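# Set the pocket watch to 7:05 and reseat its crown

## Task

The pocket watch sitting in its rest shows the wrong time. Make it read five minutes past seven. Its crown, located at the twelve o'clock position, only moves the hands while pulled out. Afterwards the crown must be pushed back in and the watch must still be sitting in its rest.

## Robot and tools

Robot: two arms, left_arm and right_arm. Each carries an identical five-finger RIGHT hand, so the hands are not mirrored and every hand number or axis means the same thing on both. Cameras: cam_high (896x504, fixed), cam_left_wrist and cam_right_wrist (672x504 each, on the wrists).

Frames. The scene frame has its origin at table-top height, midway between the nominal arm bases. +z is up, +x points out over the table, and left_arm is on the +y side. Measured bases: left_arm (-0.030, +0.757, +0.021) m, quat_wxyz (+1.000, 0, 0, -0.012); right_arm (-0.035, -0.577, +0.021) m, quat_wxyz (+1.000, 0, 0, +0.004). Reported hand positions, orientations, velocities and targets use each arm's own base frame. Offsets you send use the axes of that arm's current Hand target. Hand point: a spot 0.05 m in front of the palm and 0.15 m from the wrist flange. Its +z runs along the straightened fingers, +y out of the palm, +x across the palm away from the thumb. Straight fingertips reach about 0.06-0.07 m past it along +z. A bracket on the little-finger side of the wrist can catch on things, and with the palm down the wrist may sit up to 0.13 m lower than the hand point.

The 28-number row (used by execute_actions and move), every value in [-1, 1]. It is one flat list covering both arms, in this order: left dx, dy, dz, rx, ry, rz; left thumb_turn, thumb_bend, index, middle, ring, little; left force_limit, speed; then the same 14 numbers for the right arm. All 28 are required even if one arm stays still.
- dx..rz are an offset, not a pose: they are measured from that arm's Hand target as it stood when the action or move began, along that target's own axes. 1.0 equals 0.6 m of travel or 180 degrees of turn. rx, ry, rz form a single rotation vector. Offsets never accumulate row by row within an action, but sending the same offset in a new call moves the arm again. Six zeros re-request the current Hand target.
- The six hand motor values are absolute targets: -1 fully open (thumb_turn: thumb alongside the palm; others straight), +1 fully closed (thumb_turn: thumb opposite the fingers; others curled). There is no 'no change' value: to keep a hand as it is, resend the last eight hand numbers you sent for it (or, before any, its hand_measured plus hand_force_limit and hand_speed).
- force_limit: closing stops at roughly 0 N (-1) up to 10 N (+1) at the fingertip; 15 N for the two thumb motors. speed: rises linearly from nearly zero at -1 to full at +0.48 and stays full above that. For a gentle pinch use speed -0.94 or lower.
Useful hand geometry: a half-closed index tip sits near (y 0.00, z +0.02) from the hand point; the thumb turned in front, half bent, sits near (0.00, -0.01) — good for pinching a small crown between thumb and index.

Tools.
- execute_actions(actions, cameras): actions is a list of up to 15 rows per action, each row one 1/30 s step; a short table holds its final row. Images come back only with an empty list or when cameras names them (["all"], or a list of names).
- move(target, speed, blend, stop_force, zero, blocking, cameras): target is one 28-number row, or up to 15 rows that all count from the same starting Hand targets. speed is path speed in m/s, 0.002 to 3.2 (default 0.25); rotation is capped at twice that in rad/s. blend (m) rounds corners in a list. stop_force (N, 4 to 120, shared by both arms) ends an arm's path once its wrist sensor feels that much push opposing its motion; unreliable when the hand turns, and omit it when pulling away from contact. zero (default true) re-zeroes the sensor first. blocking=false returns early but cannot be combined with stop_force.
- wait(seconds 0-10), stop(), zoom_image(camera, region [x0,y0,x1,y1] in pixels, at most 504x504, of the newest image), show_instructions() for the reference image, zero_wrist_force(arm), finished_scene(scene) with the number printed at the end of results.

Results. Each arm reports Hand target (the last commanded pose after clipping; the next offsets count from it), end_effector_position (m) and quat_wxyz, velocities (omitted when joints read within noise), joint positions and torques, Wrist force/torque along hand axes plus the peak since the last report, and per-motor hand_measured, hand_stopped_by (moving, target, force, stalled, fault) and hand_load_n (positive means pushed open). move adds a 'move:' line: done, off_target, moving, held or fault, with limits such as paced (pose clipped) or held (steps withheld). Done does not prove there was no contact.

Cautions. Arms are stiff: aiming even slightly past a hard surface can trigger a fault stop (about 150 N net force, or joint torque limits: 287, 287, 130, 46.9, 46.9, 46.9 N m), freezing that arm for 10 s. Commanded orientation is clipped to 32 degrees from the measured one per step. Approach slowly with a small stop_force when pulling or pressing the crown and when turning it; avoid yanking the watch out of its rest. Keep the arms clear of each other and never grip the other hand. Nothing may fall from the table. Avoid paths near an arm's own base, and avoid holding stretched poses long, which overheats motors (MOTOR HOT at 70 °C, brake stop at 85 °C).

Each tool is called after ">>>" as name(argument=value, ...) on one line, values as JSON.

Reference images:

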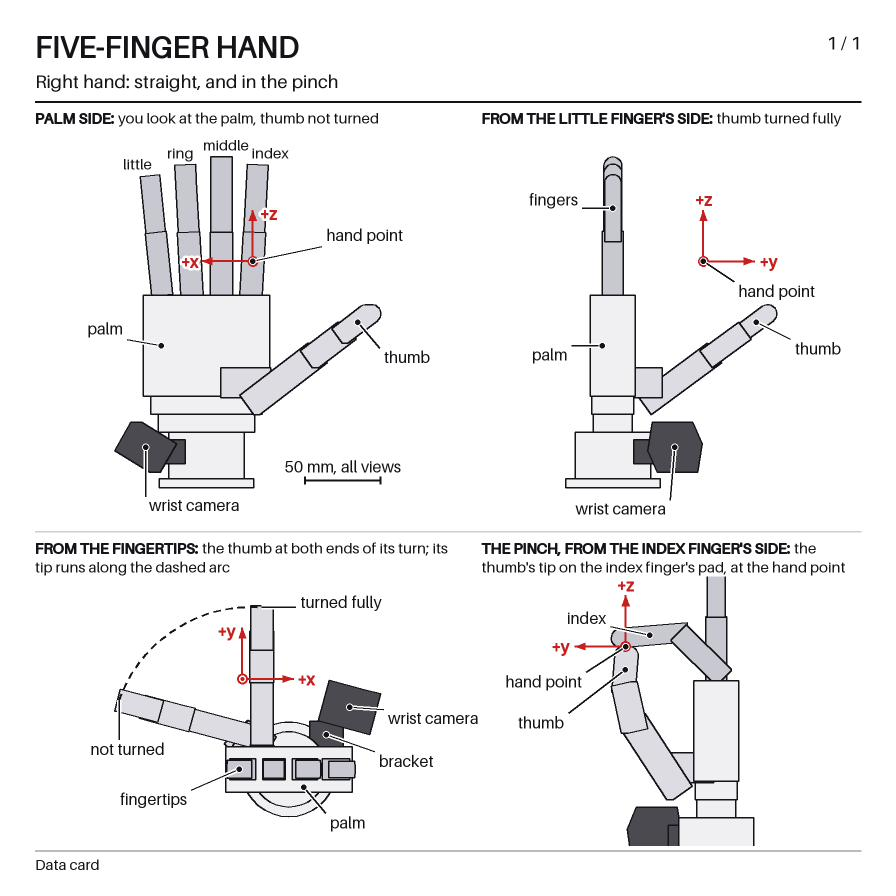

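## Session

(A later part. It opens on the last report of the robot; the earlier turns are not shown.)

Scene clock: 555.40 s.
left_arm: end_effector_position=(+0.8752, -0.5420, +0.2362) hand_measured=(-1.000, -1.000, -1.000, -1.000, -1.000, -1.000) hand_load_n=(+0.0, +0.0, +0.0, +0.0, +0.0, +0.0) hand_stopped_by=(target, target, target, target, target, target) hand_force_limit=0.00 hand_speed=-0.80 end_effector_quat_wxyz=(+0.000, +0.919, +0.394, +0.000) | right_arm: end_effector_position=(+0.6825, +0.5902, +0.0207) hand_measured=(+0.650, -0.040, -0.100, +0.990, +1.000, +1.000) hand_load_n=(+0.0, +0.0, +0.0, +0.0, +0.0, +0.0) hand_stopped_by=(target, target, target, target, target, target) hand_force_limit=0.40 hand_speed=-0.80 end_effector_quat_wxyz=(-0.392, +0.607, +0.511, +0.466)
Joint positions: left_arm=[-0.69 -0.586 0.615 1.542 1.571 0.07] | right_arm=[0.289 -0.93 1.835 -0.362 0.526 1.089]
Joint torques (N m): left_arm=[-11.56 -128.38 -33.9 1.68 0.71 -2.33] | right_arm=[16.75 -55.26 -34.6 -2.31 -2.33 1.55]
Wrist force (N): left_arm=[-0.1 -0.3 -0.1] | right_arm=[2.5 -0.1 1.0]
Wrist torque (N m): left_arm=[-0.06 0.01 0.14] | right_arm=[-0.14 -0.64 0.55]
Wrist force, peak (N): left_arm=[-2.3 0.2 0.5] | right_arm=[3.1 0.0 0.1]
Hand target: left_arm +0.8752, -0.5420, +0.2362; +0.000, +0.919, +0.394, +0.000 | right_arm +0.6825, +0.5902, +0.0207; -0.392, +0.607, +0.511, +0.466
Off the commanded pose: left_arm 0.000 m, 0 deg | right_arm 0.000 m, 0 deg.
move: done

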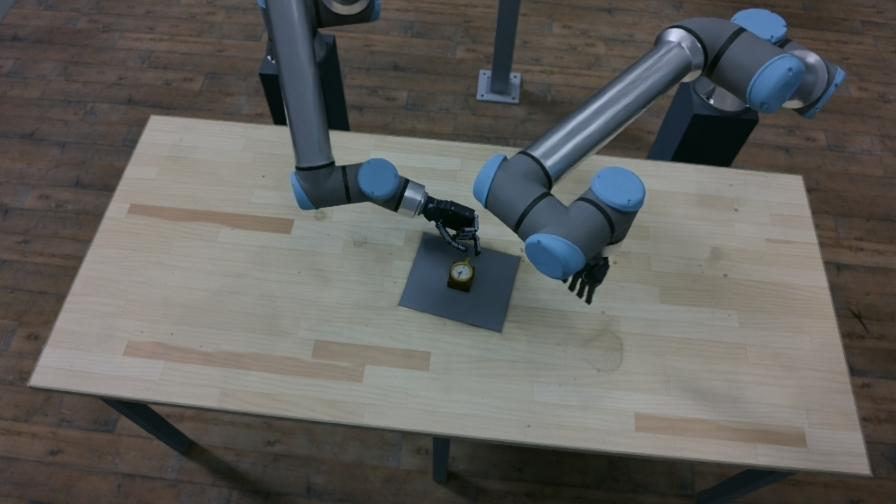

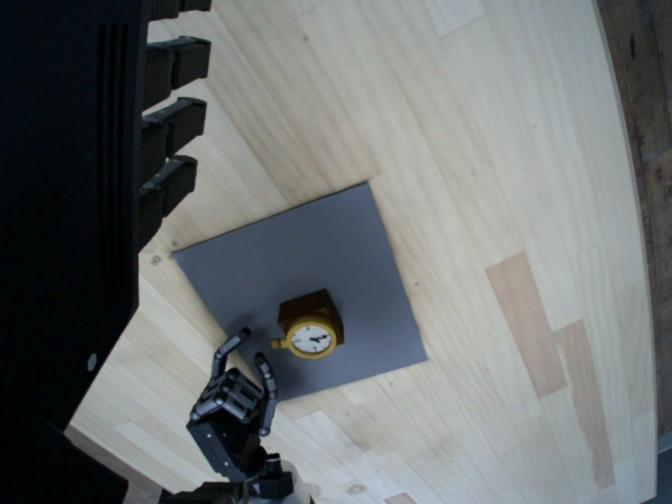

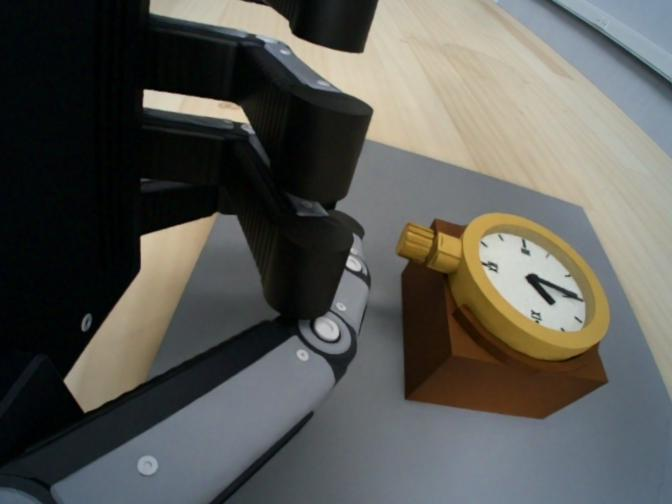

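>>> zoom_image(camera="cam_right_wrist", region=[330, 190, 620, 390])

>>> zoom_image(camera="cam_left_wrist", region=[200, 280, 350, 400])

Scaled by 1.738 from the camera's 672x504 image, which has a finer 960x720 frame.

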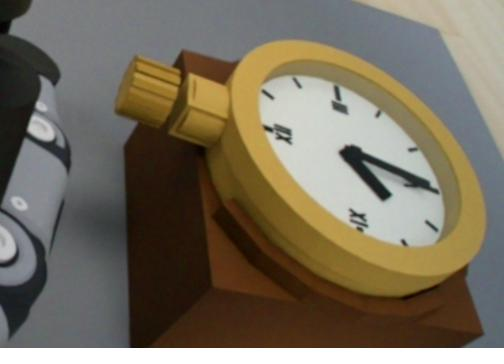

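Scaled by 3.360 from the camera's 672x504 image, which has a finer 960x720 frame.

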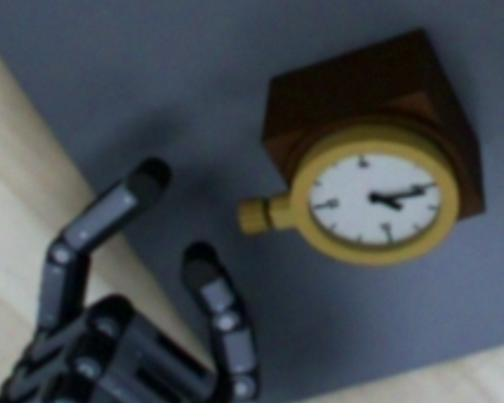

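>>> move(target=[[0,0,0,0,0,0,-1,-1,-1,-1,-1,-1,0,-0.8, 0,0,0,-0.0322,0,0.0086,0.65,-0.04,-0.1,0.99,1,1,0.4,-0.8],[0,0,0,0,0,0,-1,-1,-1,-1,-1,-1,0,-0.8, -0.0025,0.025,-0.0025,-0.0322,0,0.0086,0.65,-0.04,-0.1,0.99,1,1,0.4,-0.8]], speed=0.06, cameras=["cam_left_wrist","cam_right_wrist","cam_high"])

>>> zoom_image(camera="cam_left_wrist", region=[220, 280, 350, 380])

>>> zoom_image(camera="cam_right_wrist", region=[280, 170, 520, 350])

>>> zoom_image(camera="cam_high", region=[440, 230, 490, 280])

Scene clock: 579.50 s.
left_arm: end_effector_position=(+0.8752, -0.5420, +0.2362) hand_measured=(-1.000, -1.000, -1.000, -1.000, -1.000, -1.000) hand_load_n=(+0.0, +0.0, +0.0, +0.0, +0.0, +0.0) hand_stopped_by=(target, target, target, target, target, target) hand_force_limit=0.00 hand_speed=-0.80 end_effector_quat_wxyz=(+0.000, +0.919, +0.394, +0.000) | right_arm: end_effector_position=(+0.6971, +0.5858, +0.0196) hand_measured=(+0.650, -0.040, -0.100, +0.990, +1.000, +1.000) hand_load_n=(+0.0, +0.0, +0.0, +0.0, +0.0, +0.0) hand_stopped_by=(target, target, target, target, target, target) hand_force_limit=0.40 hand_speed=-0.80 end_effector_quat_wxyz=(-0.367, +0.633, +0.478, +0.486)
Joint positions: left_arm=[-0.69 -0.586 0.615 1.541 1.571 0.07] | right_arm=[0.304 -0.949 1.863 -0.459 0.631 1.194]
Joint torques (N m): left_arm=[-9.12 -127.01 -34.34 1.25 1.25 0.22] | right_arm=[13.42 -90.17 -13.35 -2.63 1.33 1.67]
Wrist force (N): left_arm=[0.0 0.2 -0.4] | right_arm=[2.3 -0.1 0.8]
Wrist torque (N m): left_arm=[0.03 0.01 0.17] | right_arm=[-0.15 -0.61 0.51]
Wrist force, peak (N): left_arm=[-0.4 0.4 -0.3] | right_arm=[3.2 -0.3 0.9]
Hand target: left_arm +0.8752, -0.5420, +0.2362; +0.000, +0.919, +0.394, +0.000 | right_arm +0.6969, +0.5858, +0.0196; -0.367, +0.633, +0.478, +0.486
Off the commanded pose: left_arm 0.000 m, 0 deg | right_arm 0.000 m, 0 deg.
move: done

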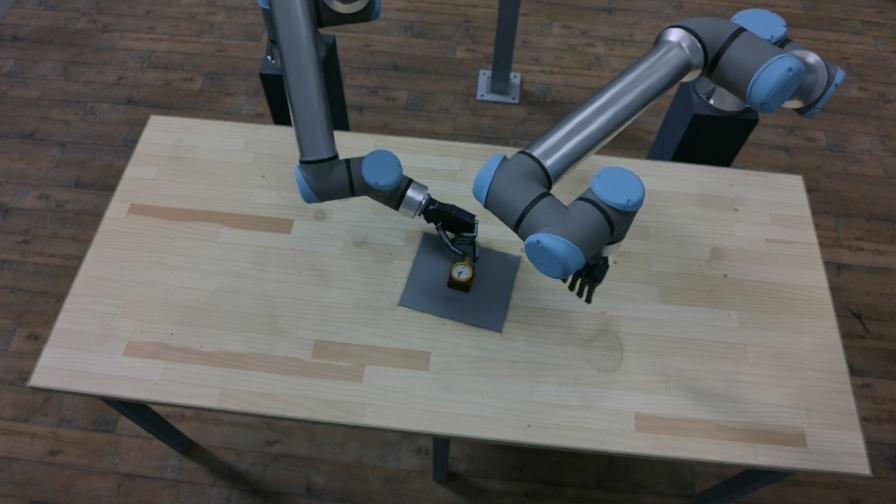

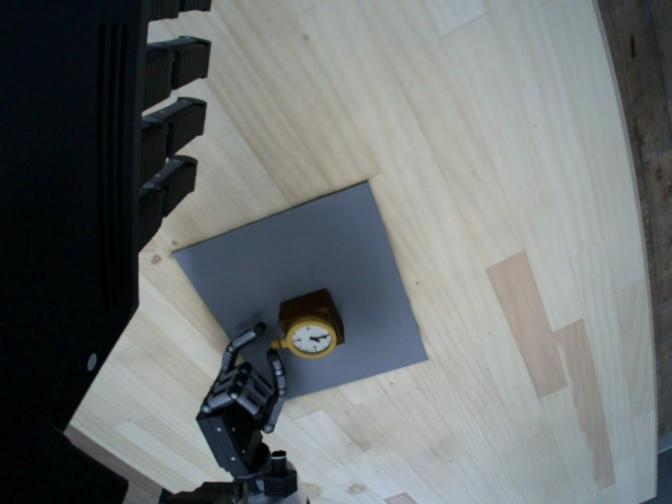

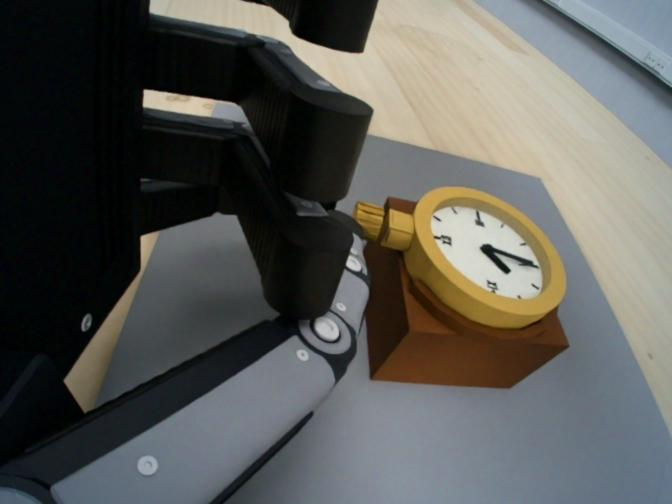

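Scaled by 3.877 from the camera's 672x504 image, which has a finer 960x720 frame.

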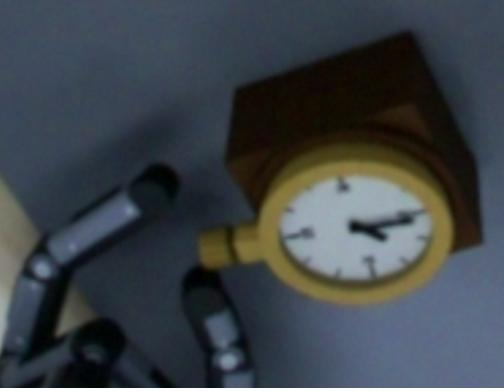

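Scaled by 2.100 from the camera's 672x504 image, which has a finer 960x720 frame.

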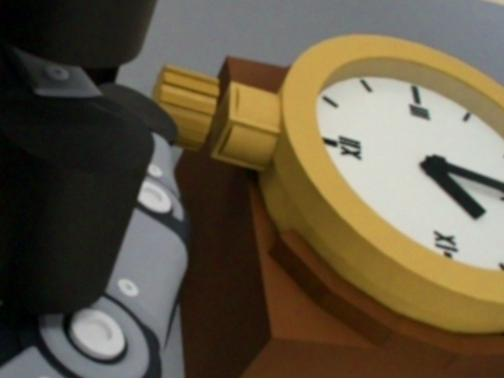

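Scaled by 10.080 from the camera's 896x504 image, which has a finer 1280x720 frame.

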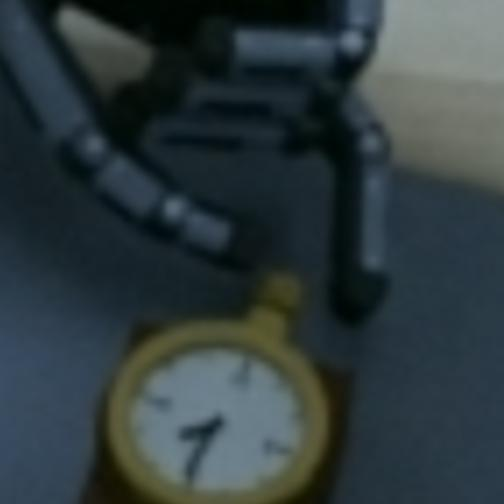

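>>> move(target=[[0,0,0,0,0,0,-1,-1,-1,-1,-1,-1,0,-0.8, 0,0,-0.0067,0,0,0,0.65,-0.04,-0.1,0.99,1,1,0.4,-0.8],[0,0,0,0,0,0,-1,-1,-1,-1,-1,-1,0,-0.8, 0,0.0067,-0.0067,0,0,0,0.65,-0.04,-0.1,0.99,1,1,0.4,-0.8],[0,0,0,0,0,0,-1,-1,-1,-1,-1,-1,0,-0.8, 0,0.0067,-0.0067,0,0,0,0.65,-0.04,0.5,0.99,1,1,0.2,-0.93]], speed=0.04, cameras=["cam_left_wrist","cam_right_wrist","cam_high"])

>>> zoom_image(camera="cam_left_wrist", region=[220, 280, 350, 380])

>>> zoom_image(camera="cam_right_wrist", region=[280, 170, 520, 350])

>>> zoom_image(camera="cam_high", region=[440, 230, 490, 280])

Scene clock: 594.23 s.
left_arm: end_effector_position=(+0.8752, -0.5420, +0.2362) hand_measured=(-1.000, -1.000, -1.000, -1.000, -1.000, -1.000) hand_load_n=(+0.0, -0.5, +0.0, +0.0, +0.0, +0.0) hand_stopped_by=(target, target, target, target, target, target) hand_force_limit=0.00 hand_speed=-0.80 end_effector_quat_wxyz=(+0.000, +0.919, +0.394, +0.000) | right_arm: end_effector_position=(+0.6997, +0.5810, +0.0207) hand_measured=(+0.650, -0.040, +0.232, +0.990, +1.000, +1.000) hand_load_n=(-1.0, -2.0, +8.0, +0.0, +0.0, +0.0) hand_stopped_by=(target, target, force, target, target, target) hand_force_limit=0.20 hand_speed=-0.93 end_effector_quat_wxyz=(-0.367, +0.633, +0.478, +0.486)
Joint positions: left_arm=[-0.69 -0.586 0.615 1.541 1.571 0.07] | right_arm=[0.296 -0.95 1.863 -0.452 0.624 1.188]
Joint torques (N m): left_arm=[-11.85 -125.29 -34.48 1.48 0.91 -0.39] | right_arm=[9.18 -92.59 -16.23 -2.73 0.97 1.88]
Wrist force (N): left_arm=[0.2 -0.3 -0.1] | right_arm=[2.4 -3.0 0.9]
Wrist torque (N m): left_arm=[-0.07 -0.02 0.17] | right_arm=[-0.20 -0.66 0.52]
Wrist force, peak (N): left_arm=[0.4 -0.2 -0.6] | right_arm=[2.4 -3.5 1.0]
Hand target: left_arm +0.8752, -0.5420, +0.2362; +0.000, +0.919, +0.394, +0.000 | right_arm +0.6997, +0.5810, +0.0207; -0.367, +0.633, +0.478, +0.486
Off the commanded pose: left_arm 0.000 m, 0 deg | right_arm 0.000 m, 0 deg.
move: done

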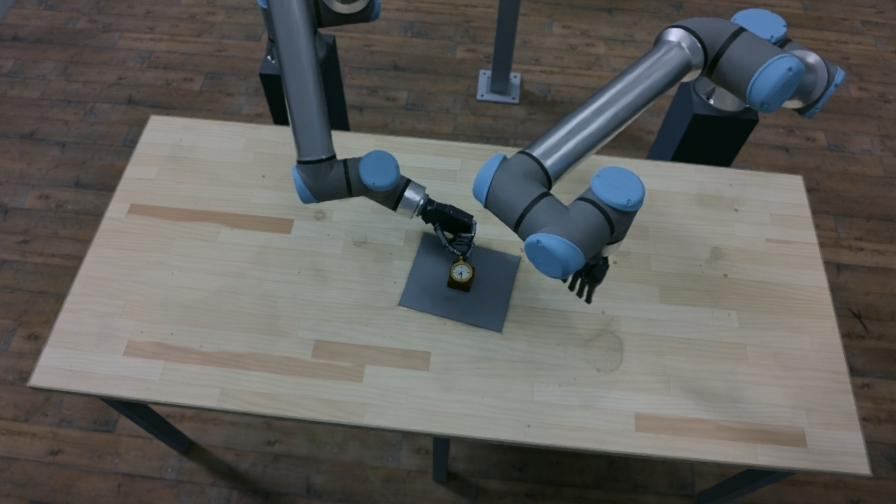

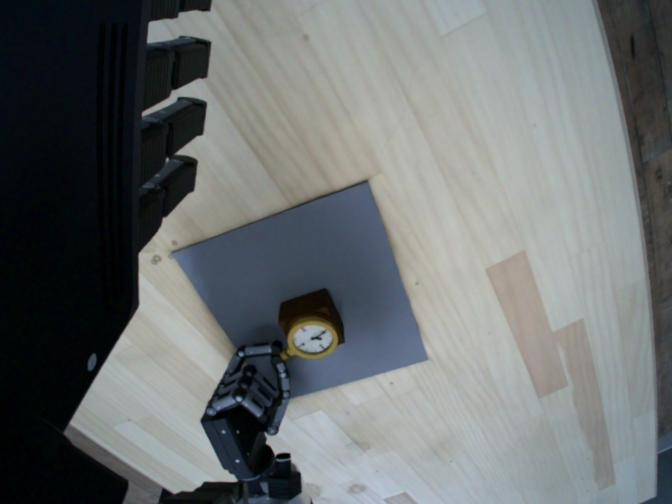

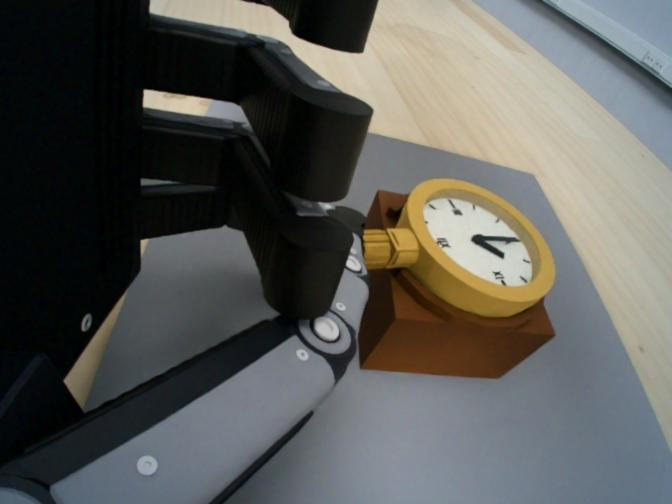

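Scaled by 3.877 from the camera's 672x504 image, which has a finer 960x720 frame.

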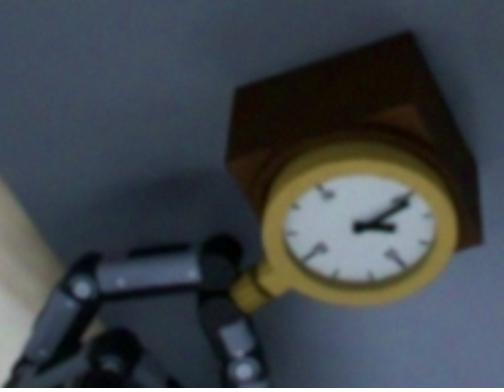

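Scaled by 2.100 from the camera's 672x504 image, which has a finer 960x720 frame.

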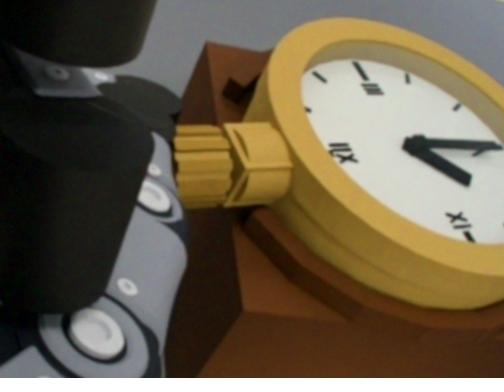

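Scaled by 10.080 from the camera's 896x504 image, which has a finer 1280x720 frame.

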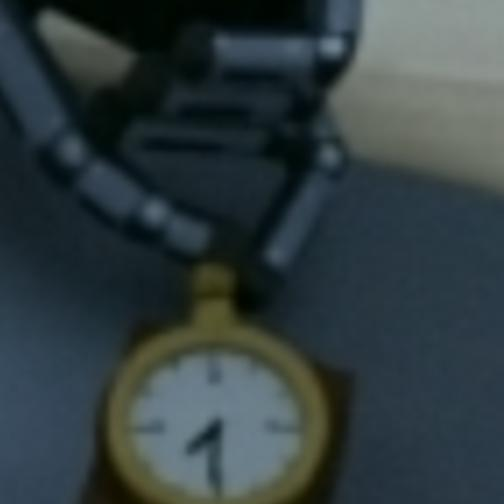

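>>> move(target=[[0,0,0,0,0,0,-1,-1,-1,-1,-1,-1,0,-0.8, 0,0,0,0,0,0,0.65,-0.04,-0.1,0.99,1,1,0.2,-0.8],[0,0,0,0,0,0,-1,-1,-1,-1,-1,-1,0,-0.8, 0,-0.025,0,0,0,0,0.65,-0.04,-0.1,0.99,1,1,0.2,-0.8],[0,0,0,0,0,0,-1,-1,-1,-1,-1,-1,0,-0.8, 0.0012,-0.0096,-0.0317,0.0826,0,-0.0222,0.65,-0.04,-0.1,0.99,1,1,0.2,-0.8]], speed=0.1, cameras=["cam_left_wrist","cam_right_wrist","cam_high"])

>>> zoom_image(camera="cam_left_wrist", region=[220, 280, 350, 380])

>>> zoom_image(camera="cam_right_wrist", region=[330, 170, 570, 350])

>>> zoom_image(camera="cam_high", region=[440, 230, 490, 280])

Scene clock: 626.43 s.
left_arm: end_effector_position=(+0.8752, -0.5420, +0.2362) hand_measured=(-1.000, -1.000, -1.000, -1.000, -1.000, -1.000) hand_load_n=(+0.0, +0.0, +0.0, +0.0, +0.0, +0.0) hand_stopped_by=(target, target, target, target, target, target) hand_force_limit=0.00 hand_speed=-0.80 end_effector_quat_wxyz=(+0.000, +0.919, +0.394, +0.000) | right_arm: end_effector_position=(+0.6893, +0.5650, +0.0262) hand_measured=(+0.650, -0.040, -0.100, +0.990, +1.000, +1.000) hand_load_n=(+0.5, +0.0, +0.0, +0.0, +0.0, +0.0) hand_stopped_by=(target, target, target, target, target, target) hand_force_limit=0.20 hand_speed=-0.80 end_effector_quat_wxyz=(-0.428, +0.563, +0.559, +0.432)
Joint positions: left_arm=[-0.69 -0.586 0.615 1.541 1.571 0.07] | right_arm=[0.215 -0.847 1.721 0.007 0.343 0.72]
Joint torques (N m): left_arm=[-12.78 -124.69 -35.01 1.36 0.9 -1.12] | right_arm=[16.5 -98.08 -12.42 1.95 -0.88 -0.59]
Wrist force (N): left_arm=[0.1 0.0 -0.2] | right_arm=[2.0 0.5 0.4]
Wrist torque (N m): left_arm=[-0.02 -0.02 0.18] | right_arm=[0.00 -0.55 0.17]
Wrist force, peak (N): left_arm=[0.3 -0.1 0.5] | right_arm=[2.5 -3.3 0.5]
Hand target: left_arm +0.8752, -0.5420, +0.2362; +0.000, +0.919, +0.394, +0.000 | right_arm +0.6892, +0.5651, +0.0263; -0.428, +0.563, +0.559, +0.432
Off the commanded pose: left_arm 0.000 m, 0 deg | right_arm 0.000 m, 0 deg.
move: done

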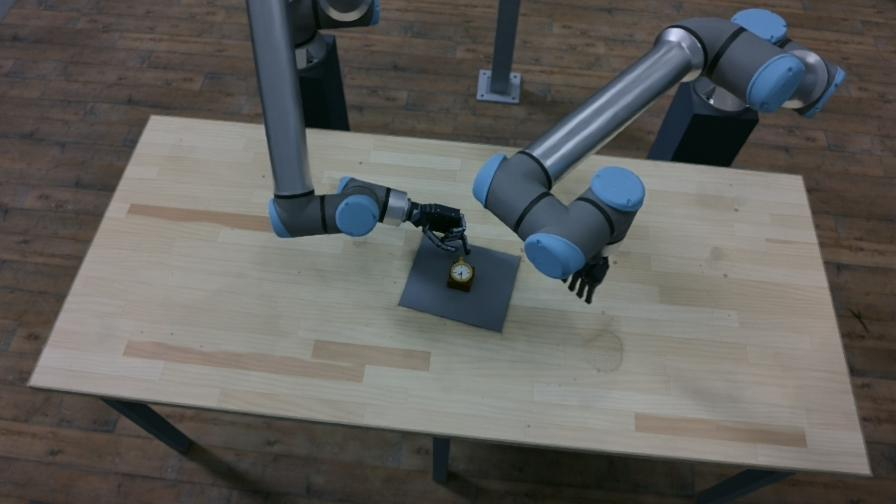

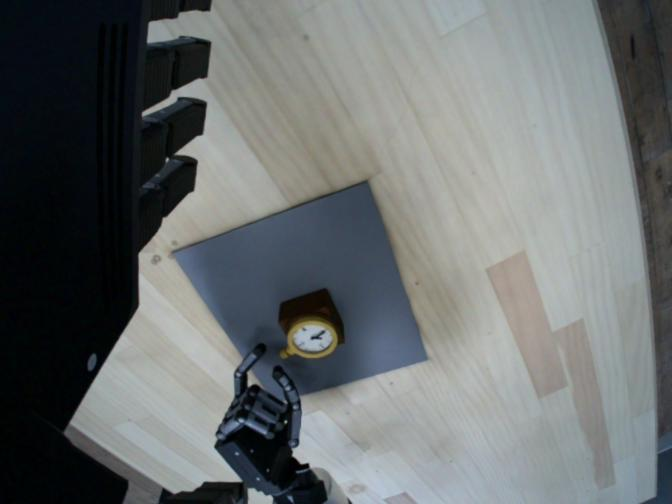

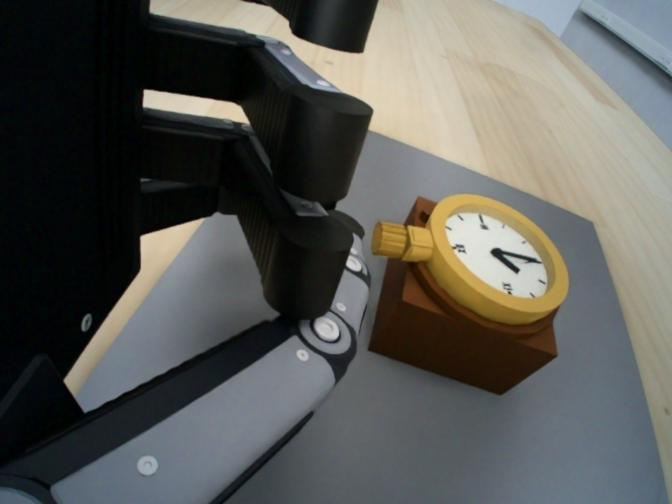

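Scaled by 3.877 from the camera's 672x504 image, which has a finer 960x720 frame.

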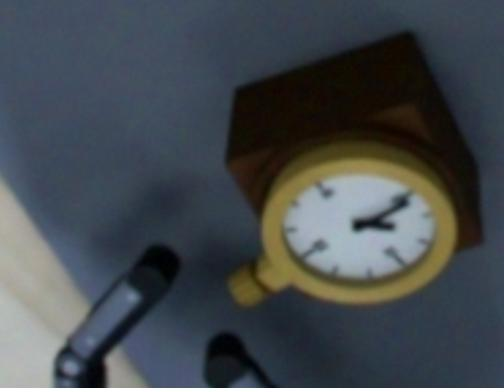

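Scaled by 2.100 from the camera's 672x504 image, which has a finer 960x720 frame.

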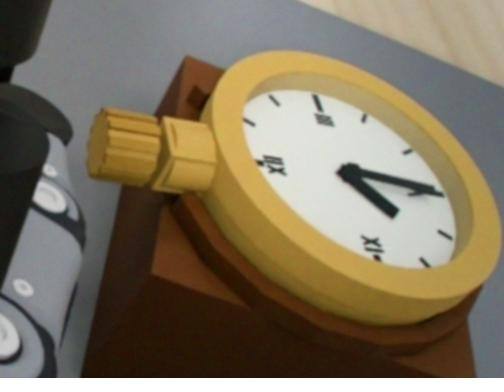

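Scaled by 10.080 from the camera's 896x504 image, which has a finer 1280x720 frame.

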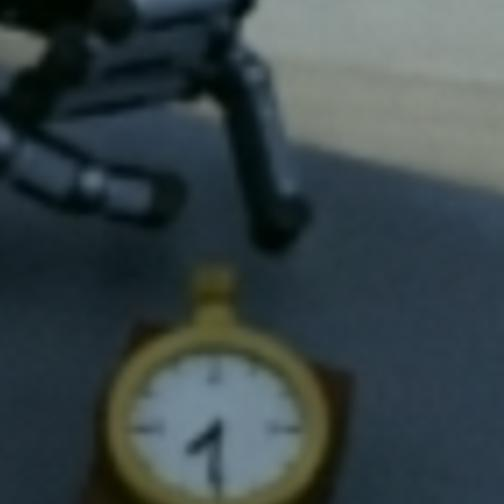

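>>> move(target=[[0,0,0,0,0,0,-1,-1,-1,-1,-1,-1,0,-0.8, -0.0038,0.0233,0,0,0,0,0.65,-0.04,-0.1,0.99,1,1,0.2,-0.8],[0,0,0,0,0,0,-1,-1,-1,-1,-1,-1,0,-0.8, -0.0038,0.0233,0.0067,0,0,0,0.65,-0.04,-0.1,0.99,1,1,0.2,-0.8]], speed=0.04, cameras=["cam_left_wrist","cam_right_wrist","cam_high"])

>>> zoom_image(camera="cam_left_wrist", region=[220, 280, 350, 380])

>>> zoom_image(camera="cam_right_wrist", region=[300, 170, 540, 350])

>>> zoom_image(camera="cam_high", region=[440, 230, 490, 280])

Scene clock: 635.77 s.
left_arm: end_effector_position=(+0.8752, -0.5420, +0.2362) hand_measured=(-1.000, -1.000, -1.000, -1.000, -1.000, -1.000) hand_load_n=(+0.0, +0.0, +0.0, +0.0, +0.0, +0.0) hand_stopped_by=(target, target, target, target, target, target) hand_force_limit=0.00 hand_speed=-0.80 end_effector_quat_wxyz=(+0.000, +0.919, +0.394, +0.000) | right_arm: end_effector_position=(+0.7034, +0.5684, +0.0230) hand_measured=(+0.650, -0.040, -0.100, +0.990, +1.000, +1.000) hand_load_n=(+0.0, +0.0, +0.0, +0.0, +0.0, +0.0) hand_stopped_by=(target, target, target, target, target, target) hand_force_limit=0.20 hand_speed=-0.80 end_effector_quat_wxyz=(-0.428, +0.563, +0.559, +0.432)
Joint positions: left_arm=[-0.69 -0.586 0.615 1.541 1.571 0.07] | right_arm=[0.216 -0.828 1.689 0.019 0.344 0.72]
Joint torques (N m): left_arm=[-13.18 -124.15 -35.12 1.52 0.75 -1.39] | right_arm=[-15.27 -76.1 -16.88 6.24 -2.93 -2.53]
Wrist force (N): left_arm=[0.2 -0.2 0.1] | right_arm=[2.3 0.5 0.7]
Wrist torque (N m): left_arm=[-0.06 -0.03 0.17] | right_arm=[-0.03 -0.59 0.29]
Wrist force, peak (N): left_arm=[-0.2 0.2 -0.6] | right_arm=[2.9 0.2 1.1]
Hand target: left_arm +0.8752, -0.5420, +0.2362; +0.000, +0.919, +0.394, +0.000 | right_arm +0.7032, +0.5683, +0.0231; -0.428, +0.563, +0.559, +0.432
Off the commanded pose: left_arm 0.000 m, 0 deg | right_arm 0.000 m, 0 deg.
move: done

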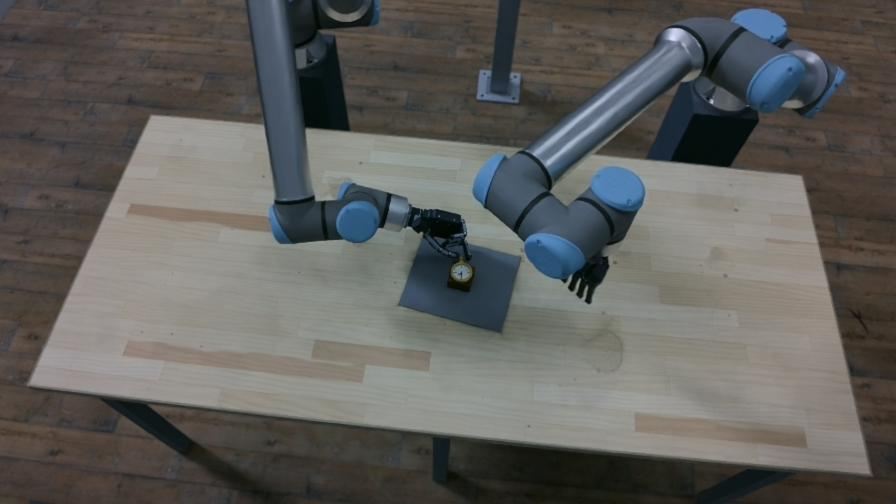

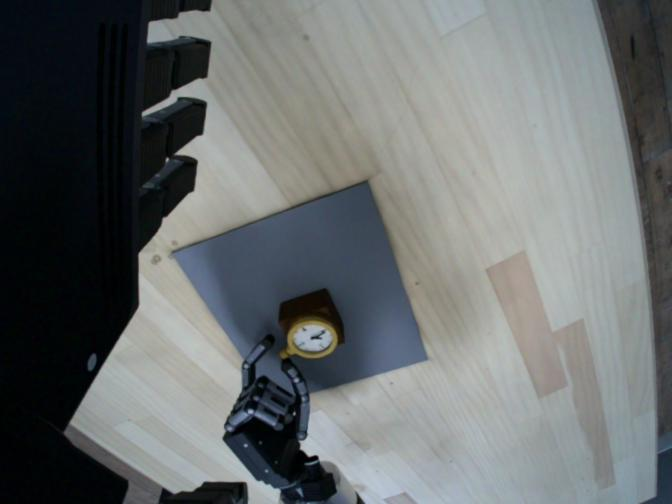

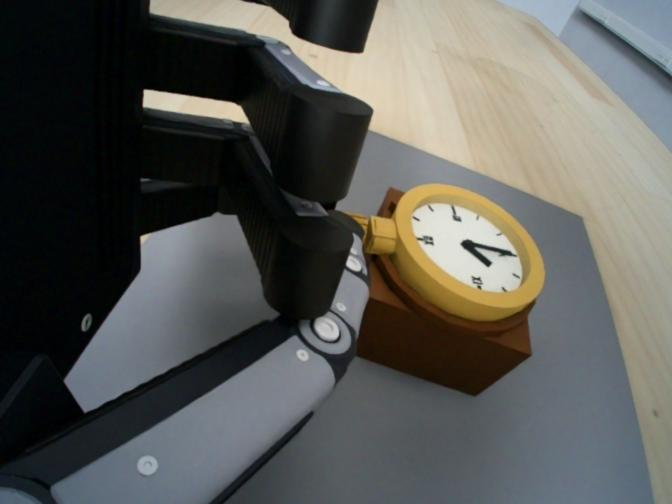

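Scaled by 3.877 from the camera's 672x504 image, which has a finer 960x720 frame.

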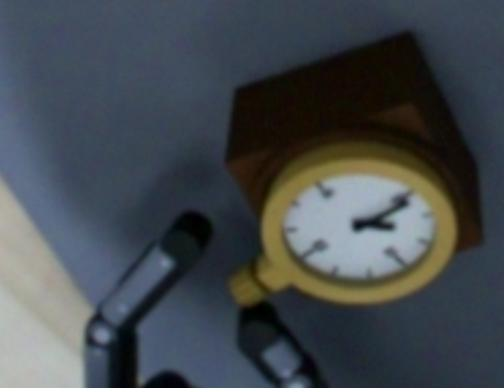

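Scaled by 2.100 from the camera's 672x504 image, which has a finer 960x720 frame.

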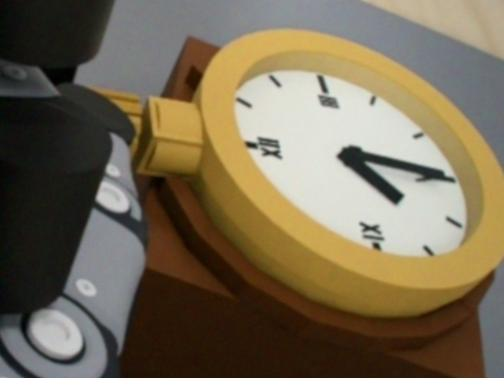

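Scaled by 10.080 from the camera's 896x504 image, which has a finer 1280x720 frame.

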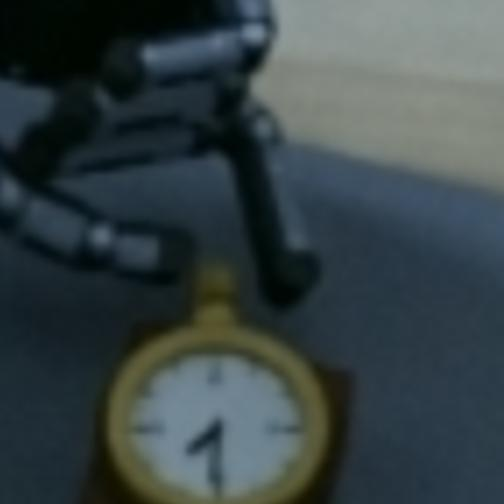

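>>> move(target=[[0,0,0,0,0,0,-1,-1,-1,-1,-1,-1,0,-0.8, 0,0,0.0067,0,0,0,0.65,-0.04,-0.1,0.99,1,1,0.2,-0.8],[0,0,0,0,0,0,-1,-1,-1,-1,-1,-1,0,-0.8, 0,0,0.0067,0,0,0,0.65,-0.04,0.5,0.99,1,1,0.2,-0.93]], speed=0.03, cameras=["cam_left_wrist","cam_right_wrist","cam_high"])

>>> zoom_image(camera="cam_left_wrist", region=[220, 280, 350, 380])

>>> zoom_image(camera="cam_right_wrist", region=[300, 170, 540, 350])

>>> zoom_image(camera="cam_high", region=[440, 230, 490, 280])

Scene clock: 649.20 s.
left_arm: end_effector_position=(+0.8752, -0.5420, +0.2362) hand_measured=(-1.000, -1.000, -1.000, -1.000, -1.000, -1.000) hand_load_n=(+0.0, +0.0, +0.0, +0.0, +0.0, +0.0) hand_stopped_by=(target, target, target, target, target, target) hand_force_limit=0.00 hand_speed=-0.80 end_effector_quat_wxyz=(+0.000, +0.919, +0.394, +0.000) | right_arm: end_effector_position=(+0.7033, +0.5721, +0.0220) hand_measured=(+0.650, -0.040, +0.088, +0.990, +1.000, +1.000) hand_load_n=(-0.5, +1.0, +6.0, +0.0, +0.0, +0.0) hand_stopped_by=(target, target, force, target, target, target) hand_force_limit=0.20 hand_speed=-0.93 end_effector_quat_wxyz=(-0.428, +0.563, +0.559, +0.432)
Joint positions: left_arm=[-0.69 -0.586 0.615 1.541 1.571 0.07] | right_arm=[0.221 -0.827 1.687 0.008 0.347 0.732]
Joint torques (N m): left_arm=[-12.99 -123.51 -35.48 1.76 0.89 -1.98] | right_arm=[-11.67 -60.35 -15.47 5.54 -2.55 -2.42]
Wrist force (N): left_arm=[-0.2 -0.1 -0.3] | right_arm=[1.6 -2.3 0.6]
Wrist torque (N m): left_arm=[-0.02 0.04 0.15] | right_arm=[-0.02 -0.55 0.17]
Wrist force, peak (N): left_arm=[-0.3 -0.1 -0.7] | right_arm=[2.2 -2.7 1.1]
Hand target: left_arm +0.8752, -0.5420, +0.2362; +0.000, +0.919, +0.394, +0.000 | right_arm +0.7033, +0.5721, +0.0220; -0.428, +0.563, +0.559, +0.432
Off the commanded pose: left_arm 0.000 m, 0 deg | right_arm 0.000 m, 0 deg.
move: done

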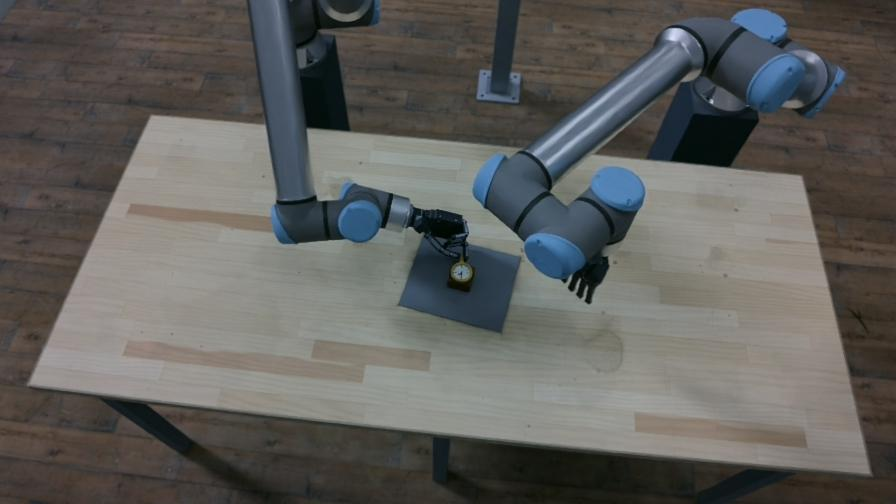

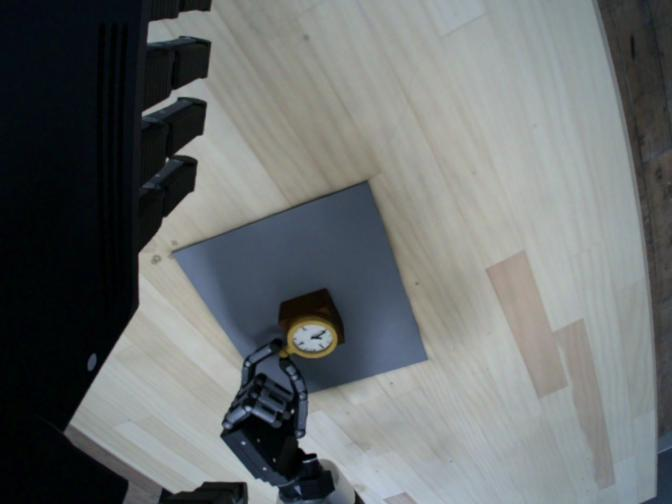

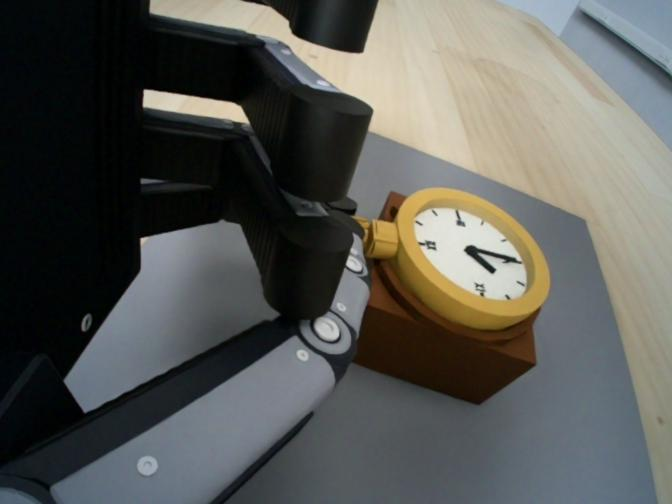

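Scaled by 3.877 from the camera's 672x504 image, which has a finer 960x720 frame.

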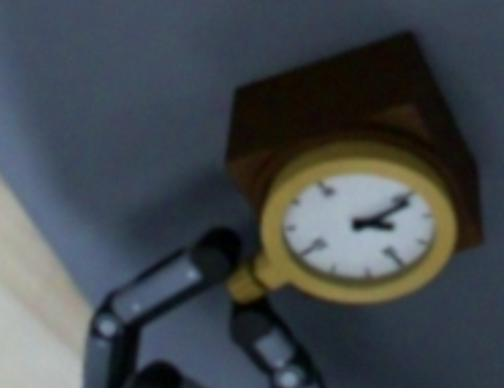

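Scaled by 2.100 from the camera's 672x504 image, which has a finer 960x720 frame.

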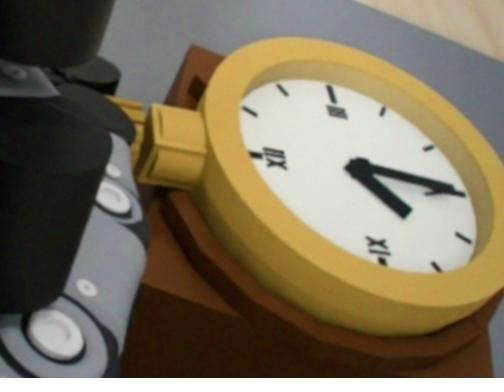

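Scaled by 10.080 from the camera's 896x504 image, which has a finer 1280x720 frame.

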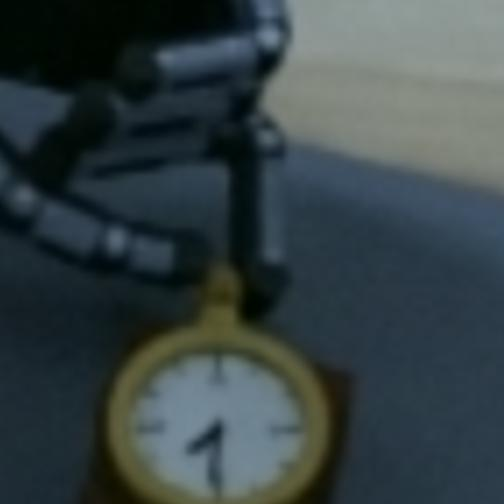

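>>> move(target=[[0,0,0,0,0,0,-1,-1,-1,-1,-1,-1,0,-0.8, 0.0005,0,-0.0001,0,-0.1111,0,0.65,-0.04,0.5,0.99,1,1,0.2,-0.93]], speed=0.08, cameras=["cam_left_wrist","cam_right_wrist"])

>>> zoom_image(camera="cam_left_wrist", region=[220, 280, 350, 380])

>>> zoom_image(camera="cam_right_wrist", region=[380, 170, 570, 350])

Scene clock: 659.47 s.
left_arm: end_effector_position=(+0.8752, -0.5420, +0.2362) hand_measured=(-1.000, -1.000, -1.000, -1.000, -1.000, -1.000) hand_load_n=(+0.0, +0.0, +0.0, +0.0, +0.0, +0.0) hand_stopped_by=(target, target, target, target, target, target) hand_force_limit=0.00 hand_speed=-0.80 end_effector_quat_wxyz=(+0.000, +0.919, +0.394, +0.000) | right_arm: end_effector_position=(+0.7033, +0.5723, +0.0225) hand_measured=(+0.650, -0.040, +0.088, +0.990, +1.000, +1.000) hand_load_n=(-0.5, -0.5, +5.0, +0.0, +0.0, +0.0) hand_stopped_by=(target, target, force, target, target, target) hand_force_limit=0.20 hand_speed=-0.93 end_effector_quat_wxyz=(-0.325, +0.630, +0.625, +0.328)
Joint positions: left_arm=[-0.69 -0.586 0.615 1.541 1.571 0.07] | right_arm=[0.288 -0.835 1.58 0.431 0.671 0.488]
Joint torques (N m): left_arm=[-12.75 -121.31 -35.87 1.79 0.77 -2.31] | right_arm=[-12.84 -83.9 -16.09 -0.31 -3.38 1.81]
Wrist force (N): left_arm=[-0.1 0.0 -0.1] | right_arm=[3.3 -2.6 -1.7]
Wrist torque (N m): left_arm=[-0.01 0.01 0.16] | right_arm=[-0.09 -0.52 0.50]
Wrist force, peak (N): left_arm=[0.5 -0.5 -0.2] | right_arm=[5.2 -2.5 -0.4]
Hand target: left_arm +0.8752, -0.5420, +0.2362; +0.000, +0.919, +0.394, +0.000 | right_arm +0.7033, +0.5722, +0.0223; -0.325, +0.630, +0.625, +0.328
Off the commanded pose: left_arm 0.000 m, 0 deg | right_arm 0.000 m, 0 deg.
move: done
Images, in order (width x height): cam_left_wrist 672x504, cam_right_wrist 672x504.

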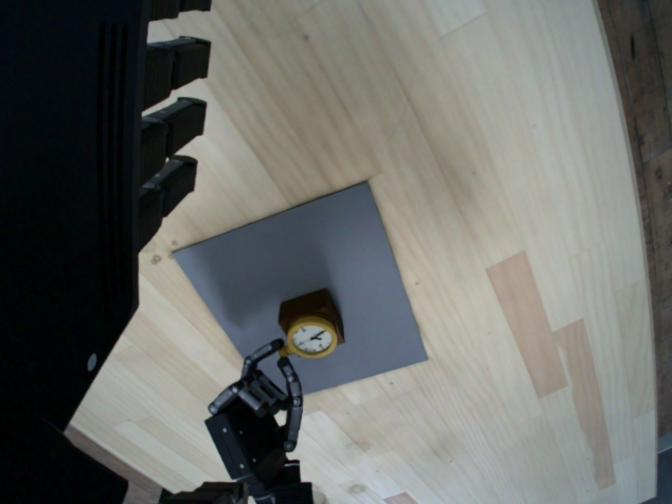

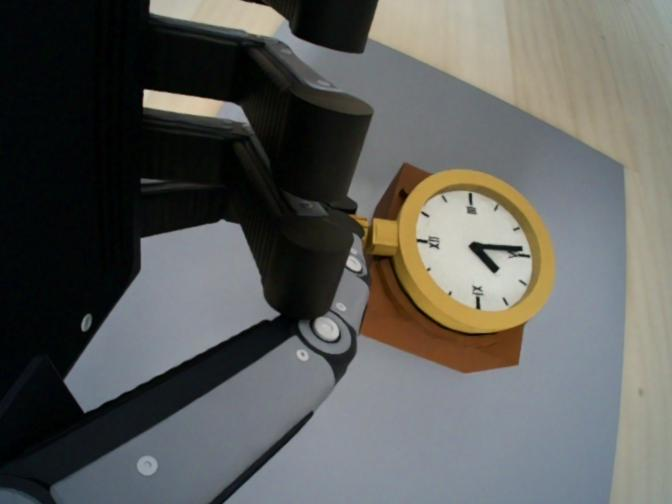

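Scaled by 3.877 from the camera's 672x504 image, which has a finer 960x720 frame.

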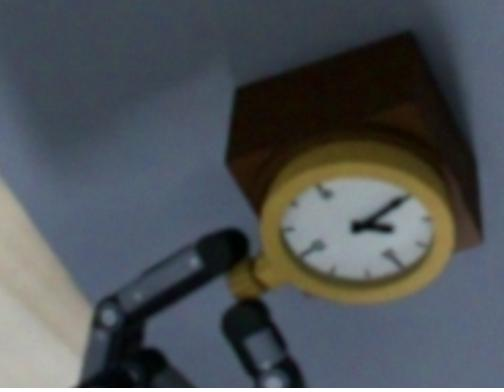

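Scaled by 2.653 from the camera's 672x504 image, which has a finer 960x720 frame.

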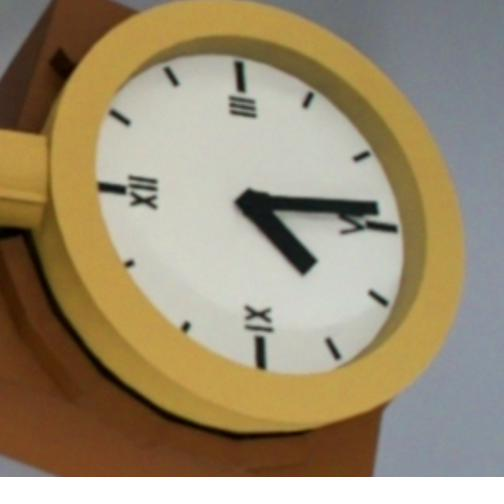

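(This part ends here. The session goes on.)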